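# Route a cable through a mesh tray and out the drop-out

## Task

Take the cable resting on the table next to the wire-mesh cable tray and lay it along the tray's length. Bring one of its ends out of the tray over the drop-out lip mounted on the tray wall, and rest that end on the mat. When finished, no part of the cable may fold back on itself or be kinked. The robot must not topple or be left leaning; either one fails the task.

## Robot and tools

Robot: TidyBot++, a mobile base (0.54 m long, 0.50 m wide, 0.38 m high) on four powered casters. On top is one seven-joint arm ending in a right hand with five fingers. The shoulder sits 0.12 m ahead of the base centre, 0.68 m above the floor. Segments: upper arm 0.42 m, forearm 0.31 m, hand 0.32 m to the hand point. At the start the arm is folded with the hand pointing down. A downward-pointing hand can rise to about 0.93 m above the floor, and only near the base.

Frames: everything is in metres. The base frame has its origin on the floor below the base centre, x forward, y left, z up. hand_pose and the "target" argument use this frame. The odometry frame is the base frame as it stood when the scene began. base_odometry counts wheel turns, so slip shows up as travel. Heading is in rad, left positive, from -3.142 to 3.142. base_tilt is in degrees, positive when leaning forward or right. The hand point sits 0.045 m in front of the palm. Its +z runs along the straight fingers, +y points out of the palm, and +x crosses the palm away from the thumb.

move: sends one action and returns the state, plus images from the cameras listed in "cameras" (base_camera, wrist_camera or all). The "pictures" line gives the image order. With no action it only reports, and then shows all cameras by default. Action keys:
- base: an object holding one or more relative commands, measured from where the base is when the command begins. translate_m is metres forward (+) or back, -2 to 2. strafe_m is metres left (+) or right, -2 to 2. rotate_rad is radians counter-clockwise seen from above (+), -6.3 to 6.3.
- joints: absolute targets by name. joint_1_rad to joint_7_rad are in rad. joint_2_rad is limited to -2.249 to 2.249, joint_4_rad to -2.579 to 2.579 and joint_6_rad to -2.099 to 2.099. The other arm joints take any angle and go the shorter way round. Note that joint_1_rad positive is clockwise from above, the opposite of rotate_rad. Fingers hand_little, hand_ring, hand_middle, hand_index, hand_thumb_bend and hand_thumb_turn are absolute on a -1 to 1 scale, +1 open or straight, -1 curled. For hand_thumb_turn, +1 places the thumb beside the palm and -1 across from the fingers. Two settings: hand_force_limit (-1 to 1, the closing force at which a finger halts, about 0 to 10 N, 15 N for the thumb) and hand_speed (-0.96 to 1).
- target: one list of seven numbers [x, y, z, qw, qx, qy, qz], an absolute hand pose in the base frame: position in metres, then a unit quaternion. Next to it, joints may only carry the hand keys; anything else gets the call refused.
- speeds: top speeds for this action only. translate_m and strafe_m take 0.05 to 0.5 m/s; state it under one of them when both are used. rotate_rad takes 0.1 to 1.57 rad/s.
- min_time_s: the shortest duration of each arm motion, 0.1 to 8 s.
- blocking: true or omitted returns after everything stops. false returns in about 0.5 s while motion continues.
A single action is capped at 15 s, and a base move stops after 14 s with time_out.

wait(seconds 0 to 10, cameras): lets time pass without commanding anything and returns the state. It ends early once motions started earlier have finished. stop(cameras): brakes every running motion. zoom_image(camera, region [x0, y0, x1, y1] in pixels, at most 504 by 504): enlarges part of the latest image. base_camera images are 644x364 and wrist_camera images 504x504. show_instructions: displays the reference pages. finished_scene(scene): ends the scene, and it cannot be undone.

Result lines: base_status, joint_status and hand_status report done, moving, off_target (came to rest away from the target and may still be pushing), stopped, contact_stop or time_out (the unplanned stops; the old target is dropped), not_followed (a safety check held back the targets) and torque_fault. hand_status also gives the hand's distance from the pose. hand_target is where the hand would be if every joint were on target. hand_stopped_by lists little, ring, middle, index, thumb_bend and thumb_turn, each as moving, target, force, stalled or fault. The *_load_n values are fingertip forces in N, positive when the finger is pushed open. A grip that has been lost shows up as loads near 0. motor_effort is a percentage of the maximum, with the peak in brackets. on_its_own lists things the robot did without being told. "ARM HIT" means a hard hit on the base or on the arm itself. MOTOR HOT appears from 60 °C, and an over-temperature stop comes at 75 °C.

After a refused call, or a stop you did not command, the later move, wait and finished_scene calls in the same reply are skipped.

Practical notes. After a target, a position can be corrected by adding (wanted - read hand_pose) to the previous target. To keep a loaded hand still, send hand_target back, not hand_pose. The arm sags when carrying weight. A gentle grip needs hand_speed -0.94 or lower. Thumb turned in front of the palm, the hand wraps objects about 0.035 to 0.065 m thick; a thin cable is better pinched between the fingertips and the thumb. A finger motor only moves when its target changes by 0.002 or more.

Things to avoid. The arm does not steer around obstacles, and a blocked joint keeps pressing. Don't drive the base while the arm is caught on something higher than about 0.6 m. Don't reach far out or sweep a stretched arm sideways, because the robot can tip. Don't ram the table or tray, which risks torque faults (104.5 N m for joint_1 to joint_4, 51.3 N m for joint_5 to joint_7). Don't drop or fling the cable, and don't strain the fingers. Before finishing, make sure the cable lies still in its final shape.

Each tool is called after "Emit:" as a command line: name --argument value for each argument, lists and objects as JSON in quotes; but a table of rows of numbers goes row by row, as --pt "numbers of a row", without its own name.

Reference images:

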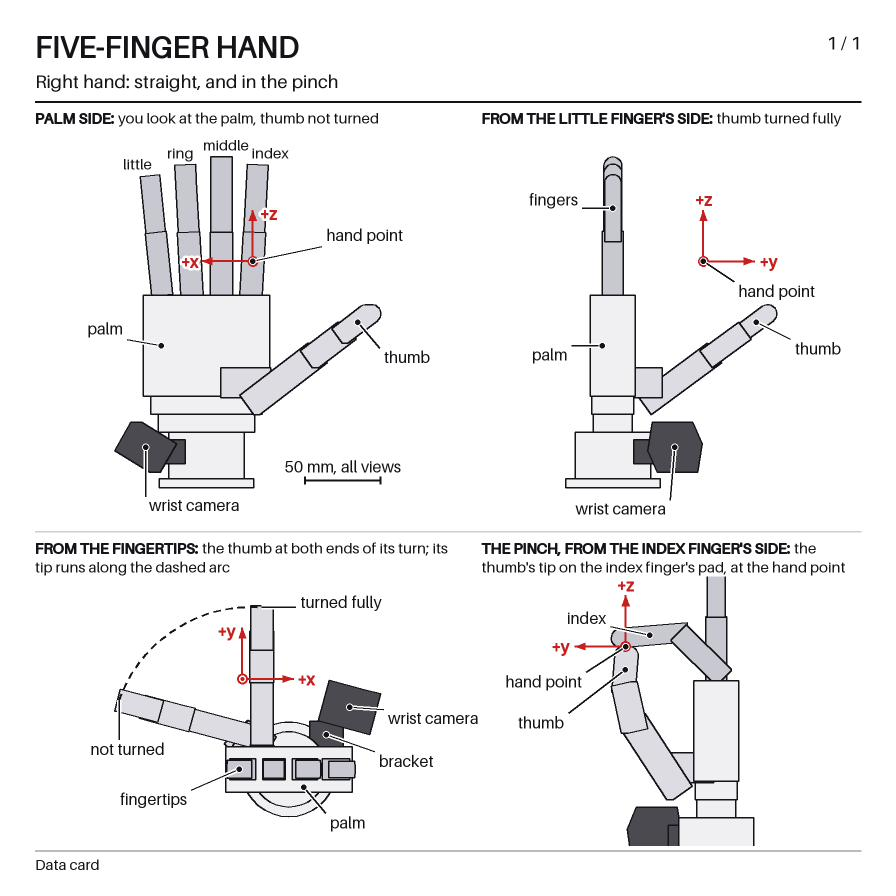

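## Session

Emit:
move

Scene clock: 0.00 s.
Motor temperatures (°C): [32 28 30 25 30 37 50]
base_odometry: x=+0.000 y=+0.000 heading=+0.000
base_tilt: forward=-0.4 right=+0.0
base_status: not commanded
joint_positions: joint_1_rad=+0.024 joint_2_rad=-0.310 joint_3_rad=+3.125 joint_4_rad=-2.533 joint_5_rad=-0.028 joint_6_rad=-0.852 joint_7_rad=+1.571 hand_little=+1.000 hand_ring=+1.000 hand_middle=+1.000 hand_index=+1.000 hand_thumb_turn=+1.000 hand_thumb_bend=+1.000 hand_force_limit=+0.000 hand_speed=-0.800
joint_status: not commanded
hand_stopped_by: target,target,target,target,target,target
little_load_n: 0.0
ring_load_n: 0.0
middle_load_n: 0.0
index_load_n: 0.0
thumb_bend_load_n: 0.0
thumb_turn_load_n: 0.0
motor_effort: joint_1_rad=+0 joint_2_rad=-3 joint_3_rad=+0 joint_4_rad=+11 joint_5_rad=+1 joint_6_rad=+1 joint_7_rad=+2
hand_pose: x=+0.2940 y=+0.0658 z=+0.5734 quat_wxyz=(+0.033, +0.013, +0.999, +0.008) (m; base frame)
hand_target: x=+0.2940 y=+0.0658 z=+0.5734 quat_wxyz=(+0.033, +0.013, +0.999, +0.008) (m; base frame)
hand_status: not commanded
pictures: base_camera, wrist_camera

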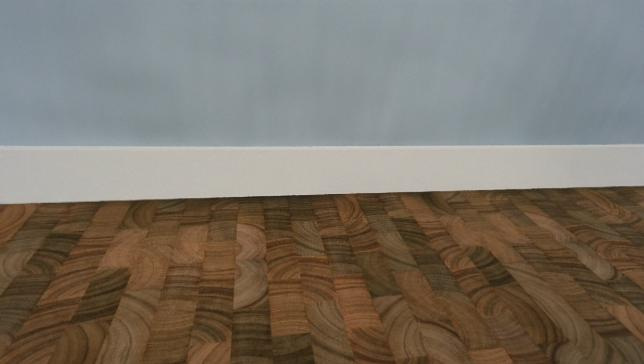

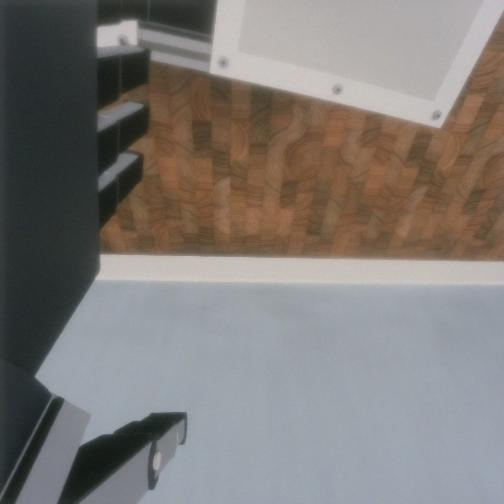

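Emit:
move --joints '{"joint_1_rad":0,"joint_2_rad":-1.2,"joint_3_rad":3.142,"joint_4_rad":-2.03,"joint_5_rad":0,"joint_6_rad":-0.4,"joint_7_rad":-1.832}' --base '{"rotate_rad":1.57}' --cameras '["all"]'

Emit:
move --base '{"rotate_rad":1.0}' --cameras '["all"]'

Emit:
move --base '{"rotate_rad":1.0}' --cameras '["all"]'

Emit:
move --base '{"rotate_rad":1.0}' --cameras '["all"]'

Scene clock: 4.23 s.
move: done
base_odometry: x=+0.000 y=+0.000 heading=+1.569
base_tilt: forward=-0.4 right=+0.0
base_status: done
joint_positions: joint_1_rad=+0.014 joint_2_rad=-1.182 joint_3_rad=+3.125 joint_4_rad=-2.048 joint_5_rad=-0.028 joint_6_rad=-0.437 joint_7_rad=+4.385 hand_little=+1.000 hand_ring=+1.000 hand_middle=+1.000 hand_index=+1.000 hand_thumb_turn=+1.000 hand_thumb_bend=+1.000 hand_force_limit=+0.000 hand_speed=-0.800
joint_status: all done
hand_stopped_by: target,target,target,target,target,target
little_load_n: 0.0
ring_load_n: 0.0
middle_load_n: 0.0
index_load_n: 0.0
thumb_bend_load_n: 0.5
thumb_turn_load_n: 0.0
motor_effort: joint_1_rad=+1(2) joint_2_rad=+14(16) joint_3_rad=+1(3) joint_4_rad=+14(18) joint_5_rad=+0(2) joint_6_rad=+8(8) joint_7_rad=+2(2)
hand_pose: x=+0.2930 y=-0.0358 z=+1.0831 quat_wxyz=(+0.135, -0.598, +0.098, -0.784) (m; base frame)
hand_target: x=+0.2775 y=-0.0490 z=+1.1114 quat_wxyz=(+0.106, -0.572, +0.075, -0.810) (m; base frame)
hand_status: not commanded
pictures: base_camera, wrist_camera
camera_calibration:
wrist_camera: T_world_to_cam=[[0.00629548, -0.996511, -0.0832226, 0.0514474], [-0.324585, 0.0766816, -0.942743, 1.11454], [0.945835, 0.0329479, -0.32297, 0.193629], [0, 0, 0, 1]] pos_world=[0.178297, -0.0405762, 1.11754]

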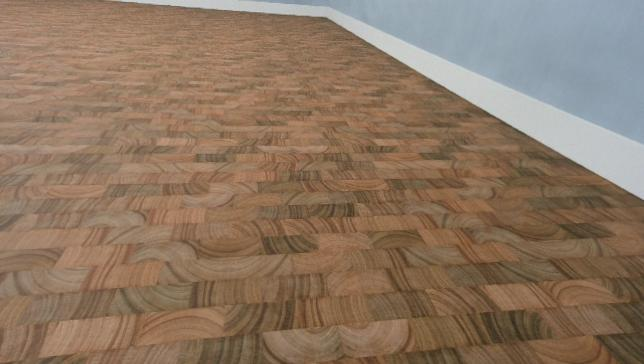

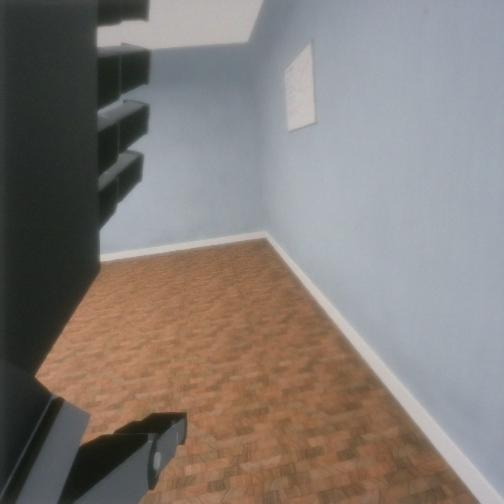

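Scene clock: 6.13 s.
move: done
base_odometry: x=+0.000 y=+0.000 heading=+2.569
base_tilt: forward=-0.4 right=+0.0
base_status: done
joint_positions: joint_1_rad=+0.009 joint_2_rad=-1.182 joint_3_rad=+3.125 joint_4_rad=-2.048 joint_5_rad=-0.028 joint_6_rad=-0.437 joint_7_rad=+4.388 hand_little=+1.000 hand_ring=+1.000 hand_middle=+1.000 hand_index=+1.000 hand_thumb_turn=+1.000 hand_thumb_bend=+1.000 hand_force_limit=+0.000 hand_speed=-0.800
joint_status: not commanded
hand_stopped_by: target,target,target,target,target,target
little_load_n: 0.0
ring_load_n: 0.0
middle_load_n: 0.0
index_load_n: 0.0
thumb_bend_load_n: 0.0
thumb_turn_load_n: 0.0
motor_effort: joint_1_rad=+0(1) joint_2_rad=+14(14) joint_3_rad=+1(1) joint_4_rad=+14(14) joint_5_rad=+1(1) joint_6_rad=+8(8) joint_7_rad=+2(2)
hand_pose: x=+0.2931 y=-0.0349 z=+1.0832 quat_wxyz=(+0.137, -0.599, +0.096, -0.783) (m; base frame)
hand_target: x=+0.2775 y=-0.0490 z=+1.1114 quat_wxyz=(+0.106, -0.572, +0.075, -0.810) (m; base frame)
hand_status: not commanded
pictures: base_camera, wrist_camera
camera_calibration:
wrist_camera: T_world_to_cam=[[0.0110936, -0.996667, -0.080825, 0.0482987], [-0.324878, 0.0728524, -0.942946, 1.11488], [0.945691, 0.0367189, -0.322987, 0.193689], [0, 0, 0, 1]] pos_world=[0.178496, -0.0401963, 1.11774]

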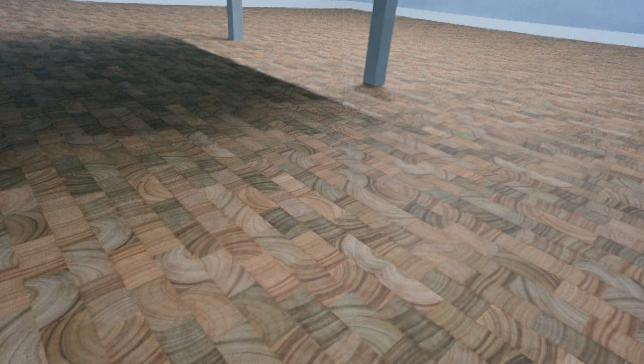

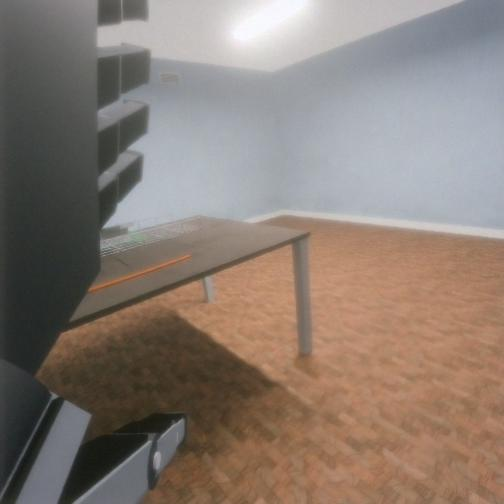

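Scene clock: 8.03 s.
move: done
base_odometry: x=+0.000 y=+0.000 heading=-2.715
base_tilt: forward=-0.4 right=+0.0
base_status: done
joint_positions: joint_1_rad=+0.007 joint_2_rad=-1.182 joint_3_rad=+3.125 joint_4_rad=-2.048 joint_5_rad=-0.028 joint_6_rad=-0.437 joint_7_rad=+4.388 hand_little=+1.000 hand_ring=+1.000 hand_middle=+1.000 hand_index=+1.000 hand_thumb_turn=+1.000 hand_thumb_bend=+1.000 hand_force_limit=+0.000 hand_speed=-0.800
joint_status: not commanded
hand_stopped_by: target,target,target,target,target,target
little_load_n: 0.0
ring_load_n: 0.0
middle_load_n: 0.0
index_load_n: 0.0
thumb_bend_load_n: 0.0
thumb_turn_load_n: 0.0
motor_effort: joint_1_rad=+0(1) joint_2_rad=+14(14) joint_3_rad=+1(1) joint_4_rad=+14(15) joint_5_rad=+0(1) joint_6_rad=+8(8) joint_7_rad=+2(2)
hand_pose: x=+0.2932 y=-0.0346 z=+1.0832 quat_wxyz=(+0.137, -0.599, +0.095, -0.783) (m; base frame)
hand_target: x=+0.2775 y=-0.0490 z=+1.1114 quat_wxyz=(+0.106, -0.572, +0.075, -0.810) (m; base frame)
hand_status: not commanded
pictures: base_camera, wrist_camera
camera_calibration:
wrist_camera: T_world_to_cam=[[0.0129848, -0.996644, -0.0808276, 0.0480542], [-0.325028, 0.0722377, -0.942941, 1.11487], [0.945615, 0.0385152, -0.322999, 0.193786], [0, 0, 0, 1]] pos_world=[0.178495, -0.0401067, 1.11774]

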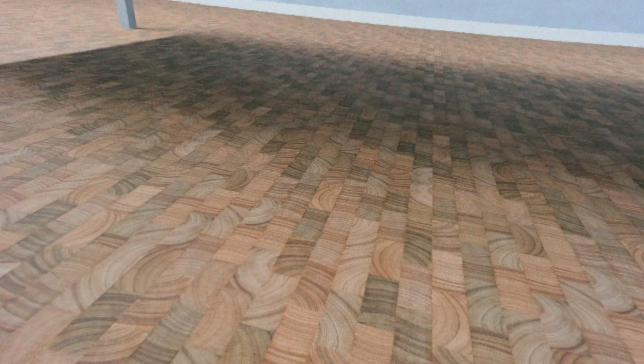

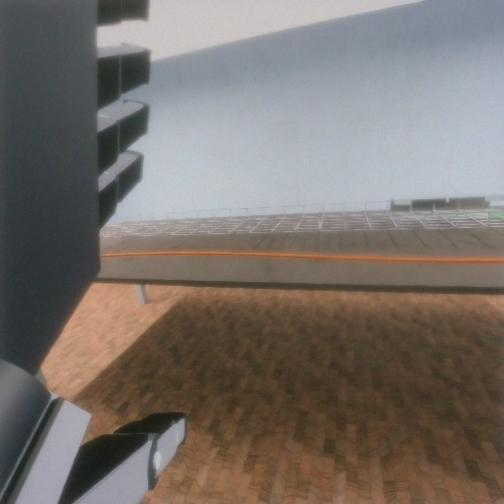

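Scene clock: 9.93 s.
move: done
base_odometry: x=+0.000 y=+0.000 heading=-1.716
base_tilt: forward=-0.4 right=+0.0
base_status: done
joint_positions: joint_1_rad=+0.006 joint_2_rad=-1.182 joint_3_rad=+3.125 joint_4_rad=-2.048 joint_5_rad=-0.028 joint_6_rad=-0.437 joint_7_rad=+4.388 hand_little=+1.000 hand_ring=+1.000 hand_middle=+1.000 hand_index=+1.000 hand_thumb_turn=+1.000 hand_thumb_bend=+1.000 hand_force_limit=+0.000 hand_speed=-0.800
joint_status: not commanded
hand_stopped_by: target,target,target,target,target,target
little_load_n: 0.0
ring_load_n: 0.0
middle_load_n: 0.0
index_load_n: 0.0
thumb_bend_load_n: 0.0
thumb_turn_load_n: 0.0
motor_effort: joint_1_rad=+1(1) joint_2_rad=+14(14) joint_3_rad=+1(2) joint_4_rad=+14(15) joint_5_rad=+1(1) joint_6_rad=+7(8) joint_7_rad=+2(2)
hand_pose: x=+0.2932 y=-0.0344 z=+1.0832 quat_wxyz=(+0.138, -0.599, +0.095, -0.783) (m; base frame)
hand_target: x=+0.2775 y=-0.0490 z=+1.1114 quat_wxyz=(+0.106, -0.572, +0.075, -0.810) (m; base frame)
hand_status: not commanded
pictures: base_camera, wrist_camera
camera_calibration:
wrist_camera: T_world_to_cam=[[0.0139618, -0.996638, -0.0807348, 0.0478695], [-0.325087, 0.0718318, -0.942952, 1.11491], [0.945581, 0.0394111, -0.322991, 0.19372], [0, 0, 0, 1]] pos_world=[0.178595, -0.0400119, 1.11774]

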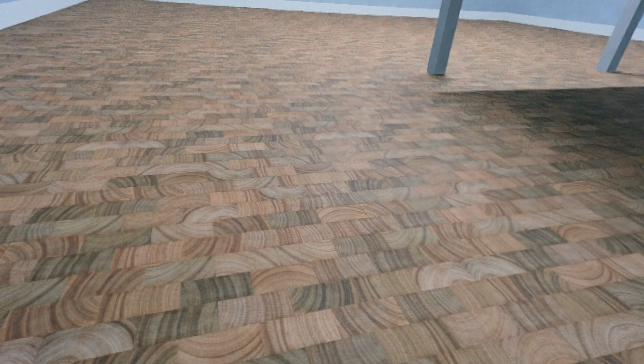

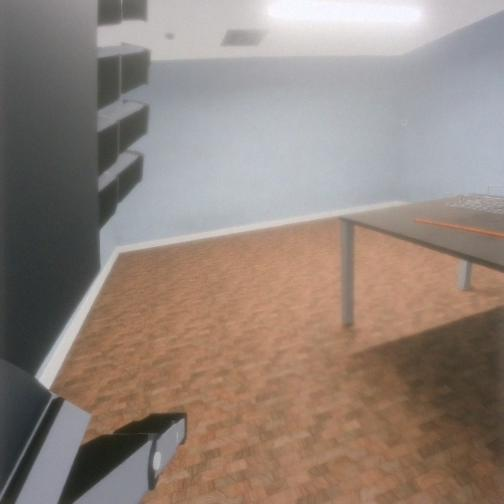

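Emit:
move --base '{"rotate_rad":-1.1}' --joints '{"joint_6_rad":-0.6}' --cameras '["all"]'

Emit:
zoom_image --camera "wrist_camera" --region '[100, 130, 504, 330]'

Scene clock: 12.67 s.
move: done
base_odometry: x=+0.000 y=+0.000 heading=-2.815
base_tilt: forward=-0.4 right=+0.0
base_status: done
joint_positions: joint_1_rad=+0.005 joint_2_rad=-1.182 joint_3_rad=+3.125 joint_4_rad=-2.042 joint_5_rad=-0.028 joint_6_rad=-0.588 joint_7_rad=+4.388 hand_little=+1.000 hand_ring=+1.000 hand_middle=+1.000 hand_index=+1.000 hand_thumb_turn=+1.000 hand_thumb_bend=+1.000 hand_force_limit=+0.000 hand_speed=-0.800
joint_status: all done
hand_stopped_by: target,target,target,target,target,target
little_load_n: 0.0
ring_load_n: 0.0
middle_load_n: 0.0
index_load_n: 0.0
thumb_bend_load_n: 0.0
thumb_turn_load_n: 0.0
motor_effort: joint_1_rad=+0(1) joint_2_rad=+13(14) joint_3_rad=+1(1) joint_4_rad=+14(16) joint_5_rad=+0(1) joint_6_rad=+7(10) joint_7_rad=+1(2)
hand_pose: x=+0.2943 y=-0.0340 z=+1.0372 quat_wxyz=(+0.130, -0.654, +0.103, -0.738) (m; base frame)
hand_target: x=+0.2841 y=-0.0490 z=+1.0468 quat_wxyz=(+0.098, -0.650, +0.086, -0.749) (m; base frame)
hand_status: not commanded
pictures: base_camera, wrist_camera
camera_calibration:
wrist_camera: T_world_to_cam=[[0.00375739, -0.996846, -0.0792727, 0.0460647], [-0.458661, 0.068725, -0.88595, 1.05188], [0.888603, 0.0396881, -0.456956, 0.33361], [0, 0, 0, 1]] pos_world=[0.185836, -0.0396113, 1.08801]

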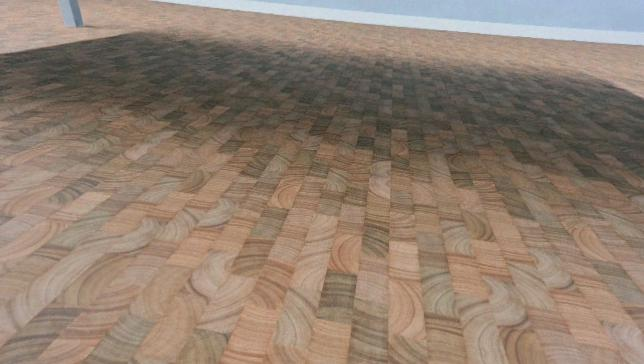

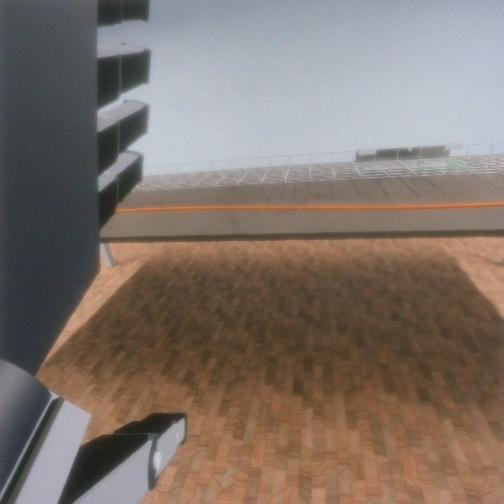

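Scaled by 1.248 from the camera's 504x504 image, which has a finer 720x720 frame.

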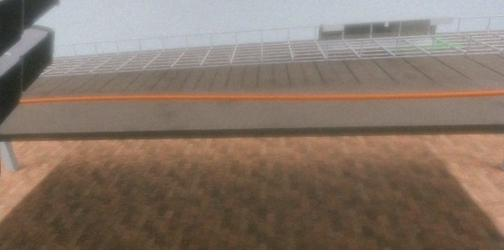

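Emit:
move --joints '{"joint_1_rad":0,"joint_2_rad":0,"joint_3_rad":3.142,"joint_4_rad":-0.6,"joint_5_rad":0,"joint_6_rad":-1.13,"joint_7_rad":-1.832}' --min_time_s 2 --cameras '["wrist_camera"]'

Emit:
zoom_image --camera "wrist_camera" --region '[100, 0, 504, 300]'

Scene clock: 17.13 s.
move: done
base_odometry: x=+0.000 y=+0.000 heading=-2.815
base_tilt: forward=-0.4 right=+0.0
base_status: not commanded
joint_positions: joint_1_rad=+0.005 joint_2_rad=-0.020 joint_3_rad=+3.125 joint_4_rad=-0.624 joint_5_rad=-0.028 joint_6_rad=-1.083 joint_7_rad=+4.388 hand_little=+1.000 hand_ring=+1.000 hand_middle=+1.000 hand_index=+1.000 hand_thumb_turn=+1.000 hand_thumb_bend=+1.000 hand_force_limit=+0.000 hand_speed=-0.800
joint_status: all done
hand_stopped_by: target,target,target,target,target,target
little_load_n: 0.0
ring_load_n: 0.0
middle_load_n: 0.0
index_load_n: 0.0
thumb_bend_load_n: 0.0
thumb_turn_load_n: 0.0
motor_effort: joint_1_rad=+0(1) joint_2_rad=-11(15) joint_3_rad=+0(2) joint_4_rad=+12(16) joint_5_rad=+0(2) joint_6_rad=+7(10) joint_7_rad=+1(2)
hand_pose: x=+0.6047 y=-0.0315 z=+1.2750 quat_wxyz=(+0.125, -0.738, +0.113, -0.653) (m; base frame)
hand_target: x=+0.6073 y=-0.0490 z=+1.2662 quat_wxyz=(+0.084, -0.755, +0.099, -0.643) (m; base frame)
hand_status: not commanded
pictures: wrist_camera
camera_calibration:
wrist_camera: T_world_to_cam=[[0.00201704, -0.996545, -0.0830246, 0.0720823], [-0.65657, 0.0613028, -0.751769, 1.35312], [0.754262, 0.0560278, -0.654179, 0.499546], [0, 0, 0, 1]] pos_world=[0.511485, -0.0391053, 1.35001]

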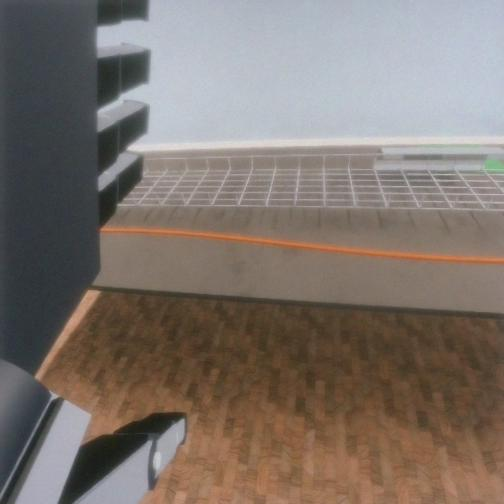

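Scaled by 1.248 from the camera's 504x504 image, which has a finer 720x720 frame.

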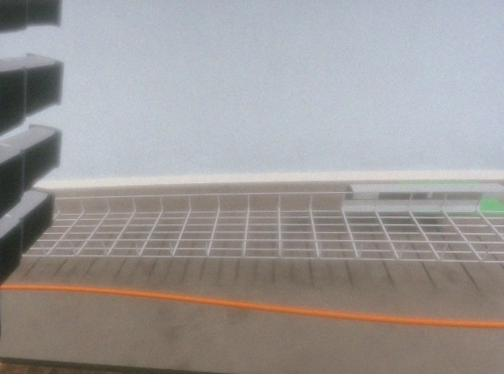

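Emit:
move --base '{"rotate_rad":-0.163}'

Emit:
move --base '{"strafe_m":-0.5,"translate_m":0.2}' --cameras '["wrist_camera"]'

Emit:
zoom_image --camera "wrist_camera" --region '[130, 100, 504, 350]'

Scene clock: 21.93 s.
move: done
base_odometry: x=+0.000 y=+0.000 heading=-2.977
base_tilt: forward=-0.4 right=+0.0
base_status: done
joint_positions: joint_1_rad=+0.004 joint_2_rad=-0.020 joint_3_rad=+3.131 joint_4_rad=-0.623 joint_5_rad=-0.028 joint_6_rad=-1.085 joint_7_rad=+4.388 hand_little=+1.000 hand_ring=+1.000 hand_middle=+1.000 hand_index=+1.000 hand_thumb_turn=+1.000 hand_thumb_bend=+1.000 hand_force_limit=+0.000 hand_speed=-0.800
joint_status: not commanded
hand_stopped_by: target,target,target,target,target,target
little_load_n: 0.0
ring_load_n: 0.0
middle_load_n: 0.0
index_load_n: 0.0
thumb_bend_load_n: 0.0
thumb_turn_load_n: 0.0
motor_effort: joint_1_rad=+1(2) joint_2_rad=-11(12) joint_3_rad=+0(2) joint_4_rad=+12(12) joint_5_rad=+0(2) joint_6_rad=+8(8) joint_7_rad=+2(2)
hand_pose: x=+0.6043 y=-0.0338 z=+1.2749 quat_wxyz=(+0.123, -0.738, +0.115, -0.653) (m; base frame)
hand_target: x=+0.6073 y=-0.0490 z=+1.2662 quat_wxyz=(+0.084, -0.755, +0.099, -0.643) (m; base frame)
hand_status: not commanded
pictures: none

Scene clock: 24.23 s.
move: done
base_odometry: x=-0.279 y=+0.461 heading=-2.978
base_tilt: forward=-0.3 right=+0.0
base_status: done
joint_positions: joint_1_rad=+0.003 joint_2_rad=-0.015 joint_3_rad=+3.133 joint_4_rad=-0.620 joint_5_rad=-0.028 joint_6_rad=-1.086 joint_7_rad=+4.388 hand_little=+1.000 hand_ring=+1.000 hand_middle=+1.000 hand_index=+1.000 hand_thumb_turn=+1.000 hand_thumb_bend=+1.000 hand_force_limit=+0.000 hand_speed=-0.800
joint_status: not commanded
hand_stopped_by: target,target,target,target,target,target
little_load_n: 0.0
ring_load_n: 0.0
middle_load_n: 0.0
index_load_n: 0.0
thumb_bend_load_n: 0.0
thumb_turn_load_n: 0.0
motor_effort: joint_1_rad=-1(2) joint_2_rad=-12(13) joint_3_rad=+0(2) joint_4_rad=+12(12) joint_5_rad=+0(2) joint_6_rad=+8(9) joint_7_rad=+2(2)
hand_pose: x=+0.6064 y=-0.0348 z=+1.2736 quat_wxyz=(+0.122, -0.739, +0.116, -0.652) (m; base frame)
hand_target: x=+0.6073 y=-0.0490 z=+1.2662 quat_wxyz=(+0.084, -0.755, +0.099, -0.643) (m; base frame)
hand_status: not commanded
pictures: wrist_camera
camera_calibration:
wrist_camera: T_world_to_cam=[[-0.0048071, -0.996554, -0.0828046, 0.0725323], [-0.65897, 0.0654401, -0.749317, 1.35189], [0.752154, 0.0509637, -0.657014, 0.50216], [0, 0, 0, 1]] pos_world=[0.513503, -0.0417774, 1.34893]

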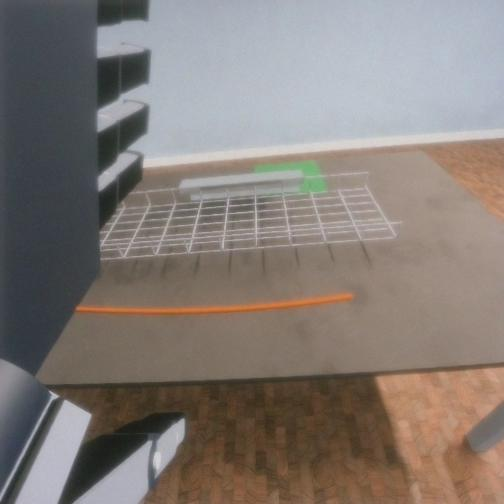

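Scaled by 1.348 from the camera's 504x504 image, which has a finer 720x720 frame.

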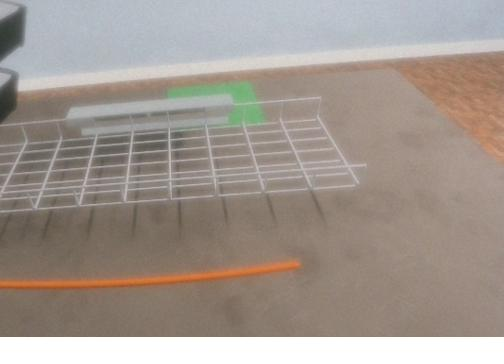

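Emit:
move --base '{"strafe_m":1.0}' --cameras '["wrist_camera"]'

Emit:
zoom_image --camera "wrist_camera" --region '[130, 100, 504, 350]'

Scene clock: 32.77 s.
move: done
base_odometry: x=-0.116 y=-0.526 heading=-2.978
base_tilt: forward=-0.4 right=+0.0
base_status: done
joint_positions: joint_1_rad=+0.003 joint_2_rad=-0.015 joint_3_rad=+3.134 joint_4_rad=-0.619 joint_5_rad=-0.028 joint_6_rad=-1.087 joint_7_rad=+4.388 hand_little=+1.000 hand_ring=+1.000 hand_middle=+1.000 hand_index=+1.000 hand_thumb_turn=+1.000 hand_thumb_bend=+1.000 hand_force_limit=+0.000 hand_speed=-0.800
joint_status: not commanded
hand_stopped_by: target,target,target,target,target,target
little_load_n: -0.5
ring_load_n: 0.0
middle_load_n: 0.0
index_load_n: 0.0
thumb_bend_load_n: 0.0
thumb_turn_load_n: 0.0
motor_effort: joint_1_rad=+0(2) joint_2_rad=-12(13) joint_3_rad=+0(2) joint_4_rad=+12(12) joint_5_rad=+0(2) joint_6_rad=+8(9) joint_7_rad=+2(2)
hand_pose: x=+0.6063 y=-0.0348 z=+1.2739 quat_wxyz=(+0.122, -0.739, +0.116, -0.652) (m; base frame)
hand_target: x=+0.6073 y=-0.0490 z=+1.2662 quat_wxyz=(+0.084, -0.755, +0.099, -0.643) (m; base frame)
hand_status: not commanded
pictures: wrist_camera
camera_calibration:
wrist_camera: T_world_to_cam=[[-0.00479527, -0.996554, -0.0828044, 0.0725503], [-0.658864, 0.0654394, -0.74941, 1.35212], [0.752247, 0.0509632, -0.656908, 0.502242], [0, 0, 0, 1]] pos_world=[0.513402, -0.0417774, 1.34923]

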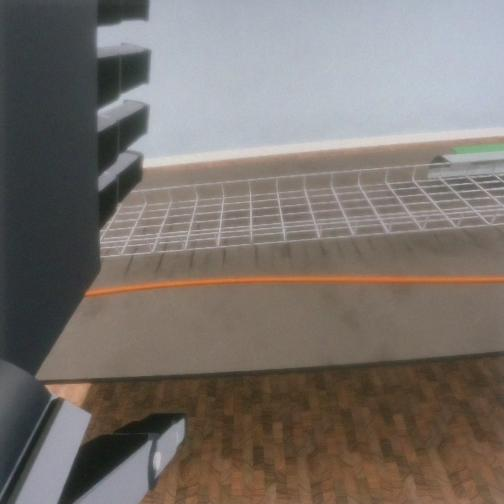

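Scaled by 1.348 from the camera's 504x504 image, which has a finer 720x720 frame.

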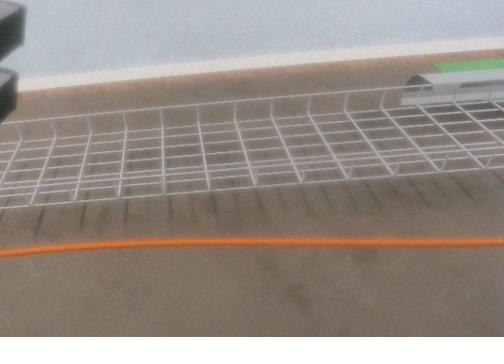

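Emit:
move --base '{"strafe_m":0.4}' --joints '{"joint_1_rad":-0.6}' --cameras '["wrist_camera"]'

Emit:
zoom_image --camera "wrist_camera" --region '[130, 100, 504, 350]'

Scene clock: 35.53 s.
move: done
base_odometry: x=-0.051 y=-0.921 heading=-2.979
base_tilt: forward=-0.4 right=+0.0
base_status: done
joint_positions: joint_1_rad=-0.591 joint_2_rad=-0.013 joint_3_rad=+3.134 joint_4_rad=-0.619 joint_5_rad=-0.028 joint_6_rad=-1.087 joint_7_rad=+4.388 hand_little=+1.000 hand_ring=+1.000 hand_middle=+1.000 hand_index=+1.000 hand_thumb_turn=+1.000 hand_thumb_bend=+1.000 hand_force_limit=+0.000 hand_speed=-0.800
joint_status: all done
hand_stopped_by: target,target,target,target,target,target
little_load_n: 0.0
ring_load_n: 0.0
middle_load_n: 0.0
index_load_n: 0.0
thumb_bend_load_n: 0.0
thumb_turn_load_n: 0.0
motor_effort: joint_1_rad=+0(2) joint_2_rad=-11(14) joint_3_rad=+0(2) joint_4_rad=+12(12) joint_5_rad=+0(1) joint_6_rad=+8(8) joint_7_rad=+1(2)
hand_pose: x=+0.5434 y=+0.2442 z=+1.2730 quat_wxyz=(+0.307, -0.741, -0.106, -0.587) (m; base frame)
hand_target: x=+0.5497 y=+0.2352 z=+1.2662 quat_wxyz=(+0.271, -0.750, -0.128, -0.589) (m; base frame)
hand_status: not commanded
pictures: wrist_camera
camera_calibration:
wrist_camera: T_world_to_cam=[[0.553071, -0.829009, -0.082799, 0.00613969], [-0.584075, -0.314946, -0.748108, 1.34223], [0.594111, 0.462118, -0.658391, 0.522171], [0, 0, 0, 1]] pos_world=[0.470341, 0.186515, 1.34843]

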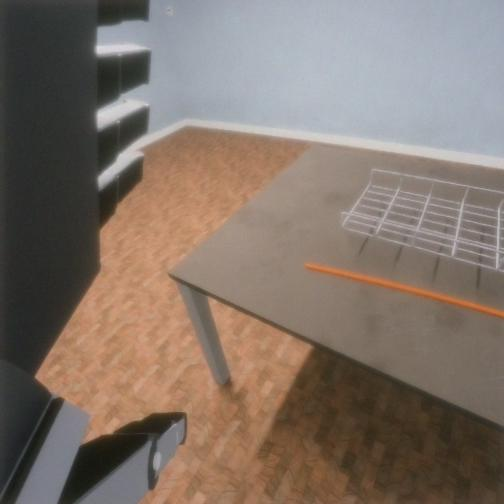

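Scaled by 1.348 from the camera's 504x504 image, which has a finer 720x720 frame.

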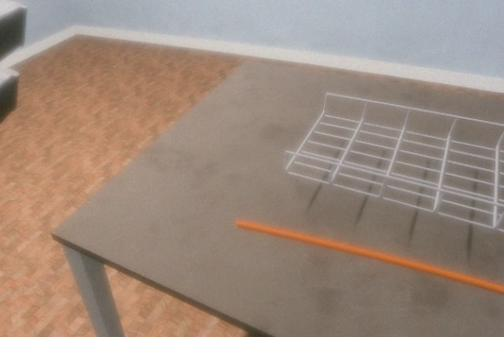

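Emit:
move --base '{"strafe_m":-1.25,"rotate_rad":-0.02}' --joints '{"joint_1_rad":0,"joint_2_rad":-0.6,"joint_4_rad":-1.5,"joint_6_rad":-0.9}' --cameras '["wrist_camera"]'

Emit:
zoom_image --camera "wrist_camera" --region '[100, 0, 504, 300]'

Scene clock: 50.03 s.
move: done
base_odometry: x=-0.254 y=+0.313 heading=-3.000
base_tilt: forward=-0.4 right=+0.0
base_status: done
joint_positions: joint_1_rad=-0.013 joint_2_rad=-0.581 joint_3_rad=+3.135 joint_4_rad=-1.481 joint_5_rad=-0.028 joint_6_rad=-0.937 joint_7_rad=+4.388 hand_little=+1.000 hand_ring=+1.000 hand_middle=+1.000 hand_index=+1.000 hand_thumb_turn=+1.000 hand_thumb_bend=+1.000 hand_force_limit=+0.000 hand_speed=-0.800
joint_status: all done
hand_stopped_by: target,target,target,target,target,target
little_load_n: 0.0
ring_load_n: 0.0
middle_load_n: 0.0
index_load_n: 0.0
thumb_bend_load_n: 0.0
thumb_turn_load_n: 0.0
motor_effort: joint_1_rad=+0(2) joint_2_rad=+2(16) joint_3_rad=+1(2) joint_4_rad=+14(15) joint_5_rad=-1(2) joint_6_rad=+8(9) joint_7_rad=+1(2)
hand_pose: x=+0.4337 y=-0.0303 z=+1.0967 quat_wxyz=(+0.116, -0.786, +0.120, -0.596) (m; base frame)
hand_target: x=+0.4310 y=-0.0490 z=+1.1072 quat_wxyz=(+0.081, -0.777, +0.102, -0.616) (m; base frame)
hand_status: not commanded
pictures: wrist_camera
camera_calibration:
wrist_camera: T_world_to_cam=[[-0.00587201, -0.996792, -0.0798187, 0.0587527], [-0.761514, 0.0561915, -0.645708, 1.03574], [0.648122, 0.0569915, -0.759401, 0.67329], [0, 0, 0, 1]] pos_world=[0.352703, -0.0380075, 1.18477]

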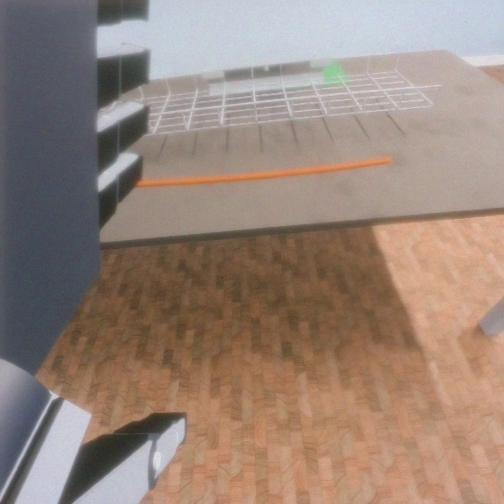

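Scaled by 1.248 from the camera's 504x504 image, which has a finer 720x720 frame.

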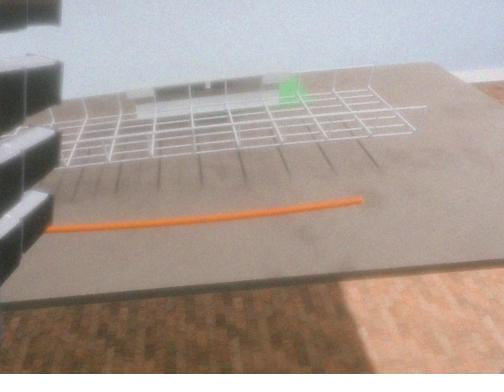

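Emit:
move --base '{"translate_m":0.4}' --target '[0.6, 0, 0.88, 0.3265, -0.6273, 0.6273, -0.3265]' --min_time_s 3 --cameras '["wrist_camera"]'

Scene clock: 68.63 s.
move: done
base_odometry: x=-0.650 y=+0.256 heading=-3.000
base_tilt: forward=-0.3 right=+0.0
base_status: done
joint_positions: joint_1_rad=-0.348 joint_2_rad=-0.188 joint_3_rad=+3.509 joint_4_rad=-1.656 joint_5_rad=-0.016 joint_6_rad=-0.701 joint_7_rad=+3.246 hand_little=+1.000 hand_ring=+1.000 hand_middle=+1.000 hand_index=+1.000 hand_thumb_turn=+1.000 hand_thumb_bend=+1.000 hand_force_limit=+0.000 hand_speed=-0.800
joint_status: not commanded
hand_stopped_by: target,target,target,target,target,target
little_load_n: 0.0
ring_load_n: 0.0
middle_load_n: 0.0
index_load_n: 0.0
thumb_bend_load_n: 0.0
thumb_turn_load_n: 0.0
motor_effort: joint_1_rad=+0(2) joint_2_rad=-11(12) joint_3_rad=-1(1) joint_4_rad=+17(17) joint_5_rad=+0(2) joint_6_rad=+6(8) joint_7_rad=+2(2)
hand_pose: x=+0.5904 y=+0.0102 z=+0.8909 quat_wxyz=(+0.334, -0.642, +0.611, -0.320) (m; base frame)
hand_target: x=+0.6000 y=+0.0000 z=+0.8800 quat_wxyz=(+0.326, -0.627, +0.627, -0.326) (m; base frame)
hand_status: done (0.018 m and 2.7 deg from the pose sent, 0.275 m and 73.7 deg at the start)
pictures: wrist_camera
camera_calibration:
wrist_camera: T_world_to_cam=[[-0.560221, -0.279693, -0.779695, 1.02711], [-0.60989, 0.776213, 0.15977, 0.205483], [0.560523, 0.565035, -0.605433, 0.322447], [0, 0, 0, 1]] pos_world=[0.519993, -0.054416, 0.963226]

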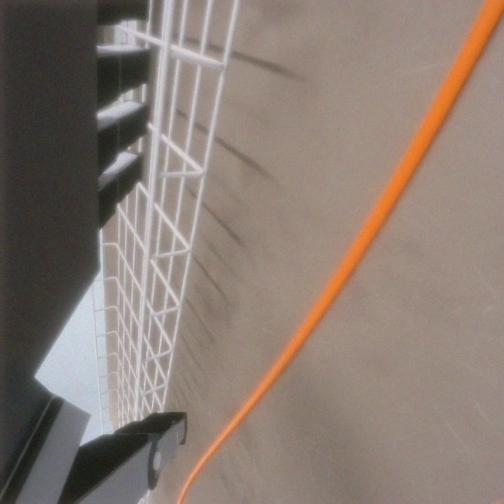

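Emit:
move --base '{"strafe_m":-0.22}' --joints '{"hand_speed":0,"hand_thumb_turn":-1,"hand_index":-0.2,"hand_middle":-0.2,"hand_ring":0.0,"hand_little":0.0}' --target '[0.65, 0, 0.82, 0.2706, -0.6533, 0.6533, -0.2706]' --min_time_s 3 --cameras '["wrist_camera"]'

Scene clock: 80.97 s.
move: done
base_odometry: x=-0.682 y=+0.474 heading=-3.000
base_tilt: forward=-0.3 right=+0.0
base_status: done
joint_positions: joint_1_rad=+0.144 joint_2_rad=+0.052 joint_3_rad=+3.092 joint_4_rad=-1.551 joint_5_rad=-0.036 joint_6_rad=-0.712 joint_7_rad=+3.245 hand_little=+0.000 hand_ring=+0.000 hand_middle=-0.200 hand_index=-0.200 hand_thumb_turn=-1.000 hand_thumb_bend=+1.000 hand_force_limit=+0.000 hand_speed=+0.000
joint_status: all done
hand_stopped_by: target,target,target,target,target,target
little_load_n: 0.0
ring_load_n: 0.0
middle_load_n: 0.0
index_load_n: 0.0
thumb_bend_load_n: 0.0
thumb_turn_load_n: 0.0
motor_effort: joint_1_rad=+0(2) joint_2_rad=-18(19) joint_3_rad=+0(2) joint_4_rad=+16(17) joint_5_rad=-1(1) joint_6_rad=+6(7) joint_7_rad=+1(2)
hand_pose: x=+0.6498 y=-0.0153 z=+0.8285 quat_wxyz=(+0.268, -0.645, +0.650, -0.300) (m; base frame)
hand_target: x=+0.6500 y=+0.0000 z=+0.8200 quat_wxyz=(+0.271, -0.653, +0.653, -0.271) (m; base frame)
hand_status: done (0.017 m and 3.5 deg from the pose sent, 0.093 m and 10.5 deg at the start)
pictures: wrist_camera
camera_calibration:
wrist_camera: T_world_to_cam=[[-0.680165, -0.260206, -0.685323, 1.00466], [-0.524699, 0.825673, 0.207254, 0.177495], [0.511924, 0.500556, -0.698124, 0.373256], [0, 0, 0, 1]] pos_world=[0.585386, -0.071969, 0.912309]

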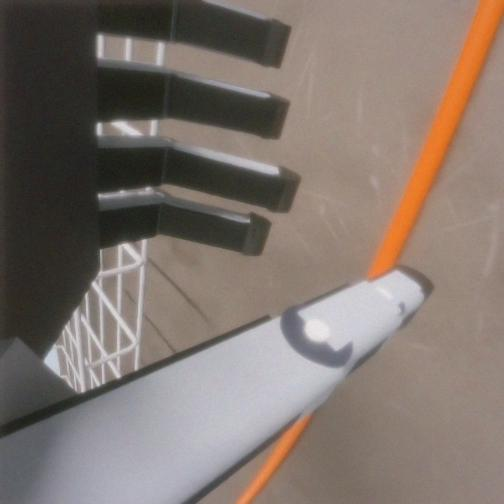

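Emit:
move --target '[0.645, 0, 0.75, 0.2706, -0.6533, 0.6533, -0.2706]' --min_time_s 2 --cameras '["wrist_camera"]'

Scene clock: 93.40 s.
move: done
base_odometry: x=-0.682 y=+0.474 heading=-3.000
base_tilt: forward=-0.3 right=+0.0
base_status: not commanded
joint_positions: joint_1_rad=+0.227 joint_2_rad=+0.066 joint_3_rad=+3.001 joint_4_rad=-1.715 joint_5_rad=-0.041 joint_6_rad=-0.567 joint_7_rad=+3.245 hand_little=+0.000 hand_ring=+0.000 hand_middle=-0.200 hand_index=-0.200 hand_thumb_turn=-1.000 hand_thumb_bend=+1.000 hand_force_limit=+0.000 hand_speed=+0.000
joint_status: not commanded
hand_stopped_by: target,target,target,target,target,target
little_load_n: 0.0
ring_load_n: 0.0
middle_load_n: 0.0
index_load_n: 0.0
thumb_bend_load_n: 0.0
thumb_turn_load_n: 0.0
motor_effort: joint_1_rad=+0(2) joint_2_rad=-18(18) joint_3_rad=+0(0) joint_4_rad=+16(17) joint_5_rad=-1(1) joint_6_rad=+5(6) joint_7_rad=+1(2)
hand_pose: x=+0.6390 y=-0.0105 z=+0.7668 quat_wxyz=(+0.262, -0.648, +0.656, -0.284) (m; base frame)
hand_target: x=+0.6450 y=+0.0000 z=+0.7500 quat_wxyz=(+0.271, -0.653, +0.653, -0.271) (m; base frame)
hand_status: done (0.021 m and 1.9 deg from the pose sent, 0.080 m and 3.5 deg at the start)
pictures: wrist_camera
camera_calibration:
wrist_camera: T_world_to_cam=[[-0.701771, -0.251503, -0.666531, 0.955698], [-0.518728, 0.821691, 0.236104, 0.15475], [0.488301, 0.511439, -0.707101, 0.355352], [0, 0, 0, 1]] pos_world=[0.577436, -0.0685363, 0.851735]

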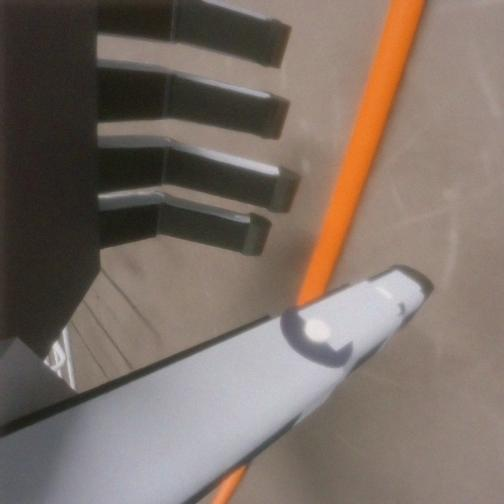

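Emit:
move --target '[0.662, 0, 0.722, 0.2706, -0.6533, 0.6533, -0.2706]' --min_time_s 2 --cameras '["wrist_camera"]'

Scene clock: 96.83 s.
move: done
base_odometry: x=-0.682 y=+0.474 heading=-3.000
base_tilt: forward=-0.3 right=+0.0
base_status: not commanded
joint_positions: joint_1_rad=+0.376 joint_2_rad=+0.138 joint_3_rad=+2.810 joint_4_rad=-1.732 joint_5_rad=-0.018 joint_6_rad=-0.482 joint_7_rad=+3.244 hand_little=+0.000 hand_ring=+0.000 hand_middle=-0.200 hand_index=-0.200 hand_thumb_turn=-1.000 hand_thumb_bend=+1.000 hand_force_limit=+0.000 hand_speed=+0.000
joint_status: not commanded
hand_stopped_by: target,target,target,target,target,target
little_load_n: 0.0
ring_load_n: 0.0
middle_load_n: 0.0
index_load_n: 0.0
thumb_bend_load_n: 0.0
thumb_turn_load_n: 0.0
motor_effort: joint_1_rad=+0(1) joint_2_rad=-19(19) joint_3_rad=-1(1) joint_4_rad=+16(16) joint_5_rad=-1(1) joint_6_rad=+6(6) joint_7_rad=+2(2)
hand_pose: x=+0.6581 y=+0.0022 z=+0.7406 quat_wxyz=(+0.274, -0.659, +0.644, -0.276) (m; base frame)
hand_target: x=+0.6620 y=+0.0000 z=+0.7220 quat_wxyz=(+0.271, -0.653, +0.653, -0.271) (m; base frame)
hand_status: done (0.019 m and 1.5 deg from the pose sent, 0.051 m and 1.9 deg at the start)
pictures: wrist_camera
camera_calibration:
wrist_camera: T_world_to_cam=[[-0.6878, -0.271676, -0.673144, 0.950594], [-0.553489, 0.796259, 0.244176, 0.177403], [0.46966, 0.540522, -0.698037, 0.326499], [0, 0, 0, 1]] pos_world=[0.598666, -0.0594852, 0.824477]

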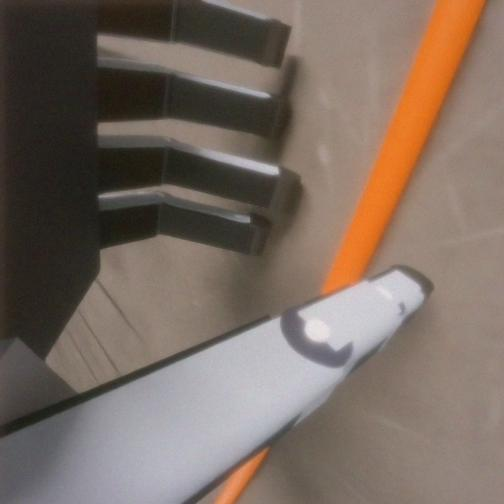

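Emit:
move --target '[0.654, 0, 0.707, 0.2706, -0.6533, 0.6533, -0.2706]' --min_time_s 2 --cameras '["wrist_camera"]'

Scene clock: 100.77 s.
move: done
base_odometry: x=-0.682 y=+0.474 heading=-3.000
base_tilt: forward=-0.4 right=+0.0
base_status: not commanded
joint_positions: joint_1_rad=+0.422 joint_2_rad=+0.138 joint_3_rad=+2.758 joint_4_rad=-1.764 joint_5_rad=+0.001 joint_6_rad=-0.420 joint_7_rad=+3.234 hand_little=+0.000 hand_ring=-0.001 hand_middle=-0.200 hand_index=-0.200 hand_thumb_turn=-1.000 hand_thumb_bend=+1.000 hand_force_limit=+0.000 hand_speed=+0.000
joint_status: not commanded
hand_stopped_by: target,target,target,target,target,target
little_load_n: 0.0
ring_load_n: -14.5
middle_load_n: 0.0
index_load_n: 0.0
thumb_bend_load_n: 0.0
thumb_turn_load_n: 0.0
motor_effort: joint_1_rad=+0(1) joint_2_rad=-11(19) joint_3_rad=+0(1) joint_4_rad=+11(16) joint_5_rad=+0(1) joint_6_rad=+4(6) joint_7_rad=+1(2)
hand_pose: x=+0.6625 y=+0.0017 z=+0.7381 quat_wxyz=(+0.283, -0.656, +0.637, -0.288) (m; base frame)
hand_target: x=+0.6540 y=+0.0000 z=+0.7070 quat_wxyz=(+0.271, -0.653, +0.653, -0.271) (m; base frame)
hand_status: done (0.032 m and 3.1 deg from the pose sent, 0.034 m and 1.5 deg at the start)
pictures: wrist_camera
camera_calibration:
wrist_camera: T_world_to_cam=[[-0.664655, -0.277561, -0.693681, 0.951593], [-0.563162, 0.796246, 0.220998, 0.204278], [0.491001, 0.537542, -0.685541, 0.299574], [0, 0, 0, 1]] pos_world=[0.600432, -0.0595644, 0.820327]

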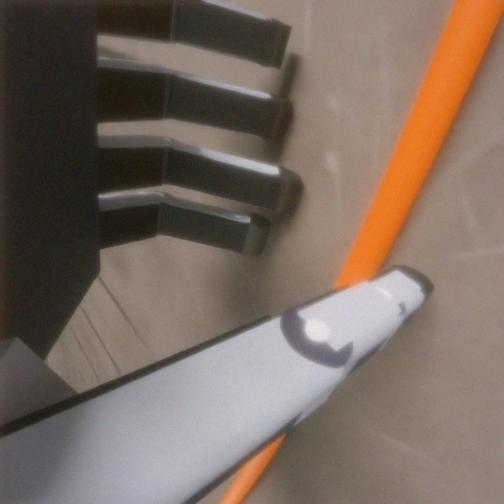

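Emit:
move --target '[0.652, 0, 0.735, 0.2706, -0.6533, 0.6533, -0.2706]' --min_time_s 1

Emit:
move --joints '{"hand_ring":-0.35,"hand_little":-0.35,"hand_index":-0.25,"hand_middle":-0.25}' --cameras '["wrist_camera"]'

Scene clock: 103.10 s.
move: done
base_odometry: x=-0.682 y=+0.474 heading=-3.000
base_tilt: forward=-0.4 right=+0.0
base_status: not commanded
joint_positions: joint_1_rad=+0.325 joint_2_rad=+0.133 joint_3_rad=+2.860 joint_4_rad=-1.756 joint_5_rad=-0.011 joint_6_rad=-0.435 joint_7_rad=+3.234 hand_little=+0.000 hand_ring=-0.001 hand_middle=-0.200 hand_index=-0.200 hand_thumb_turn=-1.000 hand_thumb_bend=+1.000 hand_force_limit=+0.000 hand_speed=+0.000
joint_status: not commanded
hand_stopped_by: target,target,target,target,target,target
little_load_n: 0.0
ring_load_n: -4.0
middle_load_n: 0.0
index_load_n: 0.0
thumb_bend_load_n: 0.0
thumb_turn_load_n: 0.0
motor_effort: joint_1_rad=+1(2) joint_2_rad=-16(16) joint_3_rad=+0(1) joint_4_rad=+13(13) joint_5_rad=-1(1) joint_6_rad=+3(5) joint_7_rad=+2(2)
hand_pose: x=+0.6627 y=+0.0017 z=+0.7388 quat_wxyz=(+0.278, -0.655, +0.641, -0.288) (m; base frame)
hand_target: x=+0.6520 y=+0.0000 z=+0.7350 quat_wxyz=(+0.271, -0.653, +0.653, -0.271) (m; base frame)
hand_status: done (0.011 m and 2.6 deg from the pose sent, 0.011 m and 3.1 deg at the start)
pictures: none

Scene clock: 103.73 s.
move: done
base_odometry: x=-0.682 y=+0.474 heading=-3.000
base_tilt: forward=-0.3 right=+0.0
base_status: not commanded
joint_positions: joint_1_rad=+0.325 joint_2_rad=+0.133 joint_3_rad=+2.865 joint_4_rad=-1.756 joint_5_rad=-0.011 joint_6_rad=-0.447 joint_7_rad=+3.234 hand_little=-0.350 hand_ring=-0.350 hand_middle=-0.250 hand_index=-0.250 hand_thumb_turn=-1.000 hand_thumb_bend=+1.000 hand_force_limit=+0.000 hand_speed=+0.000
joint_status: all done
hand_stopped_by: target,target,target,target,target,target
little_load_n: 0.0
ring_load_n: 0.0
middle_load_n: 0.0
index_load_n: 0.0
thumb_bend_load_n: 0.0
thumb_turn_load_n: 0.0
motor_effort: joint_1_rad=+0(1) joint_2_rad=-19(20) joint_3_rad=+0(1) joint_4_rad=+16(16) joint_5_rad=-1(1) joint_6_rad=+5(6) joint_7_rad=+2(2)
hand_pose: x=+0.6596 y=-0.0004 z=+0.7364 quat_wxyz=(+0.274, -0.656, +0.644, -0.284) (m; base frame)
hand_target: x=+0.6520 y=+0.0000 z=+0.7350 quat_wxyz=(+0.271, -0.653, +0.653, -0.271) (m; base frame)
hand_status: not commanded
pictures: wrist_camera
camera_calibration:
wrist_camera: T_world_to_cam=[[-0.681711, -0.271685, -0.679307, 0.948605], [-0.549152, 0.803527, 0.229729, 0.188971], [0.483427, 0.529652, -0.69697, 0.314364], [0, 0, 0, 1]] pos_world=[0.598476, -0.0606244, 0.820084]

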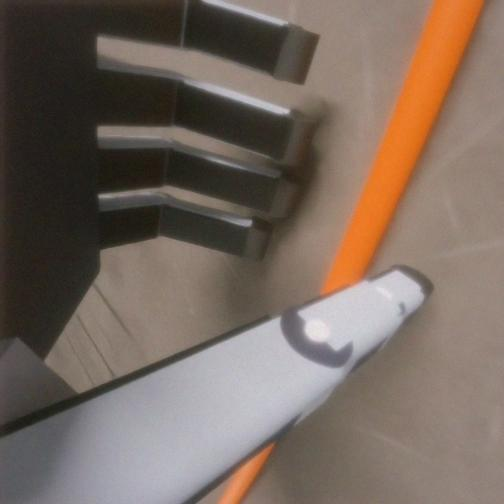

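Emit:
move --target '[0.643, 0, 0.718, 0.2706, -0.6533, 0.6533, -0.2706]' --min_time_s 1.5 --cameras '["wrist_camera"]'

Scene clock: 106.37 s.
move: done
base_odometry: x=-0.682 y=+0.474 heading=-3.000
base_tilt: forward=-0.3 right=+0.0
base_status: not commanded
joint_positions: joint_1_rad=+0.327 joint_2_rad=+0.130 joint_3_rad=+2.865 joint_4_rad=-1.770 joint_5_rad=-0.013 joint_6_rad=-0.433 joint_7_rad=+3.234 hand_little=-0.350 hand_ring=-0.350 hand_middle=-0.250 hand_index=-0.250 hand_thumb_turn=-1.000 hand_thumb_bend=+1.000 hand_force_limit=+0.000 hand_speed=+0.000
joint_status: not commanded
hand_stopped_by: target,target,target,target,target,target
little_load_n: 0.0
ring_load_n: 0.0
middle_load_n: -2.0
index_load_n: 0.0
thumb_bend_load_n: 0.0
thumb_turn_load_n: 0.0
motor_effort: joint_1_rad=+1(2) joint_2_rad=-15(19) joint_3_rad=+1(1) joint_4_rad=+11(16) joint_5_rad=+1(1) joint_6_rad=+1(6) joint_7_rad=+2(2)
hand_pose: x=+0.6582 y=-0.0004 z=+0.7341 quat_wxyz=(+0.275, -0.654, +0.644, -0.285) (m; base frame)
hand_target: x=+0.6430 y=+0.0000 z=+0.7180 quat_wxyz=(+0.271, -0.653, +0.653, -0.271) (m; base frame)
hand_status: done (0.022 m and 2.0 deg from the pose sent, 0.025 m and 2.0 deg at the start)
pictures: wrist_camera
camera_calibration:
wrist_camera: T_world_to_cam=[[-0.679933, -0.269031, -0.682139, 0.947002], [-0.547992, 0.804553, 0.22891, 0.188609], [0.487233, 0.52945, -0.694469, 0.309097], [0, 0, 0, 1]] pos_world=[0.596652, -0.0606252, 0.81747]

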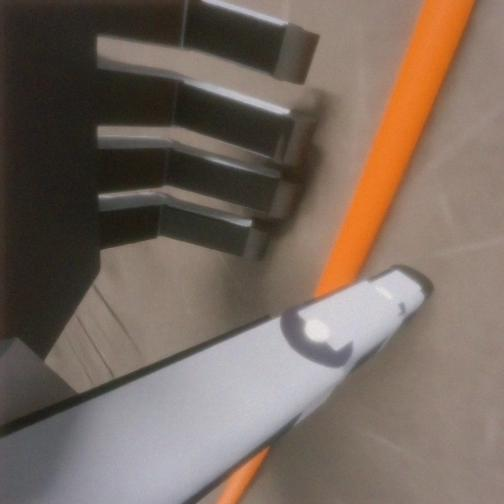

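Emit:
move --joints '{"hand_thumb_bend":0.2,"hand_speed":-0.85,"hand_force_limit":-0.6}' --cameras '["wrist_camera"]'

Scene clock: 110.47 s.
move: off_target
base_odometry: x=-0.682 y=+0.474 heading=-3.000
base_tilt: forward=-0.3 right=+0.0
base_status: not commanded
joint_positions: joint_1_rad=+0.327 joint_2_rad=+0.130 joint_3_rad=+2.865 joint_4_rad=-1.770 joint_5_rad=-0.013 joint_6_rad=-0.433 joint_7_rad=+3.234 hand_little=-0.350 hand_ring=-0.350 hand_middle=-0.250 hand_index=-0.250 hand_thumb_turn=-1.000 hand_thumb_bend=+0.486 hand_force_limit=-0.600 hand_speed=-0.850
joint_status: hand_thumb_bend off_target (ended at +0.486, target +0.200); the others done
hand_stopped_by: target,target,target,target,force,target
little_load_n: 0.0
ring_load_n: 0.0
middle_load_n: -0.5
index_load_n: 0.0
thumb_bend_load_n: 2.5
thumb_turn_load_n: 1.0
motor_effort: joint_1_rad=+1(2) joint_2_rad=-15(16) joint_3_rad=+1(1) joint_4_rad=+11(11) joint_5_rad=+0(2) joint_6_rad=+1(2) joint_7_rad=+2(2)
hand_pose: x=+0.6581 y=-0.0004 z=+0.7342 quat_wxyz=(+0.275, -0.654, +0.644, -0.285) (m; base frame)
hand_target: x=+0.6430 y=+0.0000 z=+0.7180 quat_wxyz=(+0.271, -0.653, +0.653, -0.271) (m; base frame)
hand_status: not commanded
pictures: wrist_camera
camera_calibration:
wrist_camera: T_world_to_cam=[[-0.679839, -0.269119, -0.682198, 0.946988], [-0.548019, 0.804587, 0.228724, 0.188701], [0.487334, 0.529353, -0.694472, 0.309153], [0, 0, 0, 1]] pos_world=[0.596551, -0.0606246, 0.817571]

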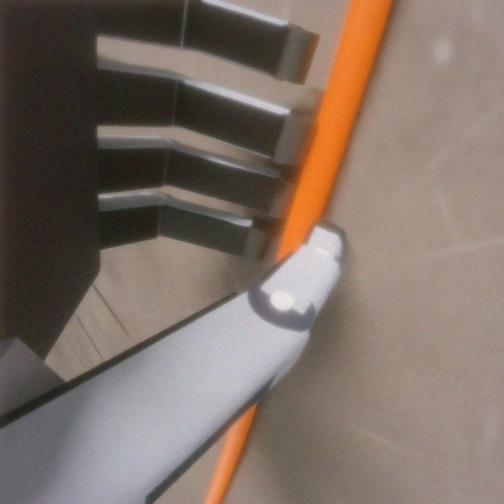

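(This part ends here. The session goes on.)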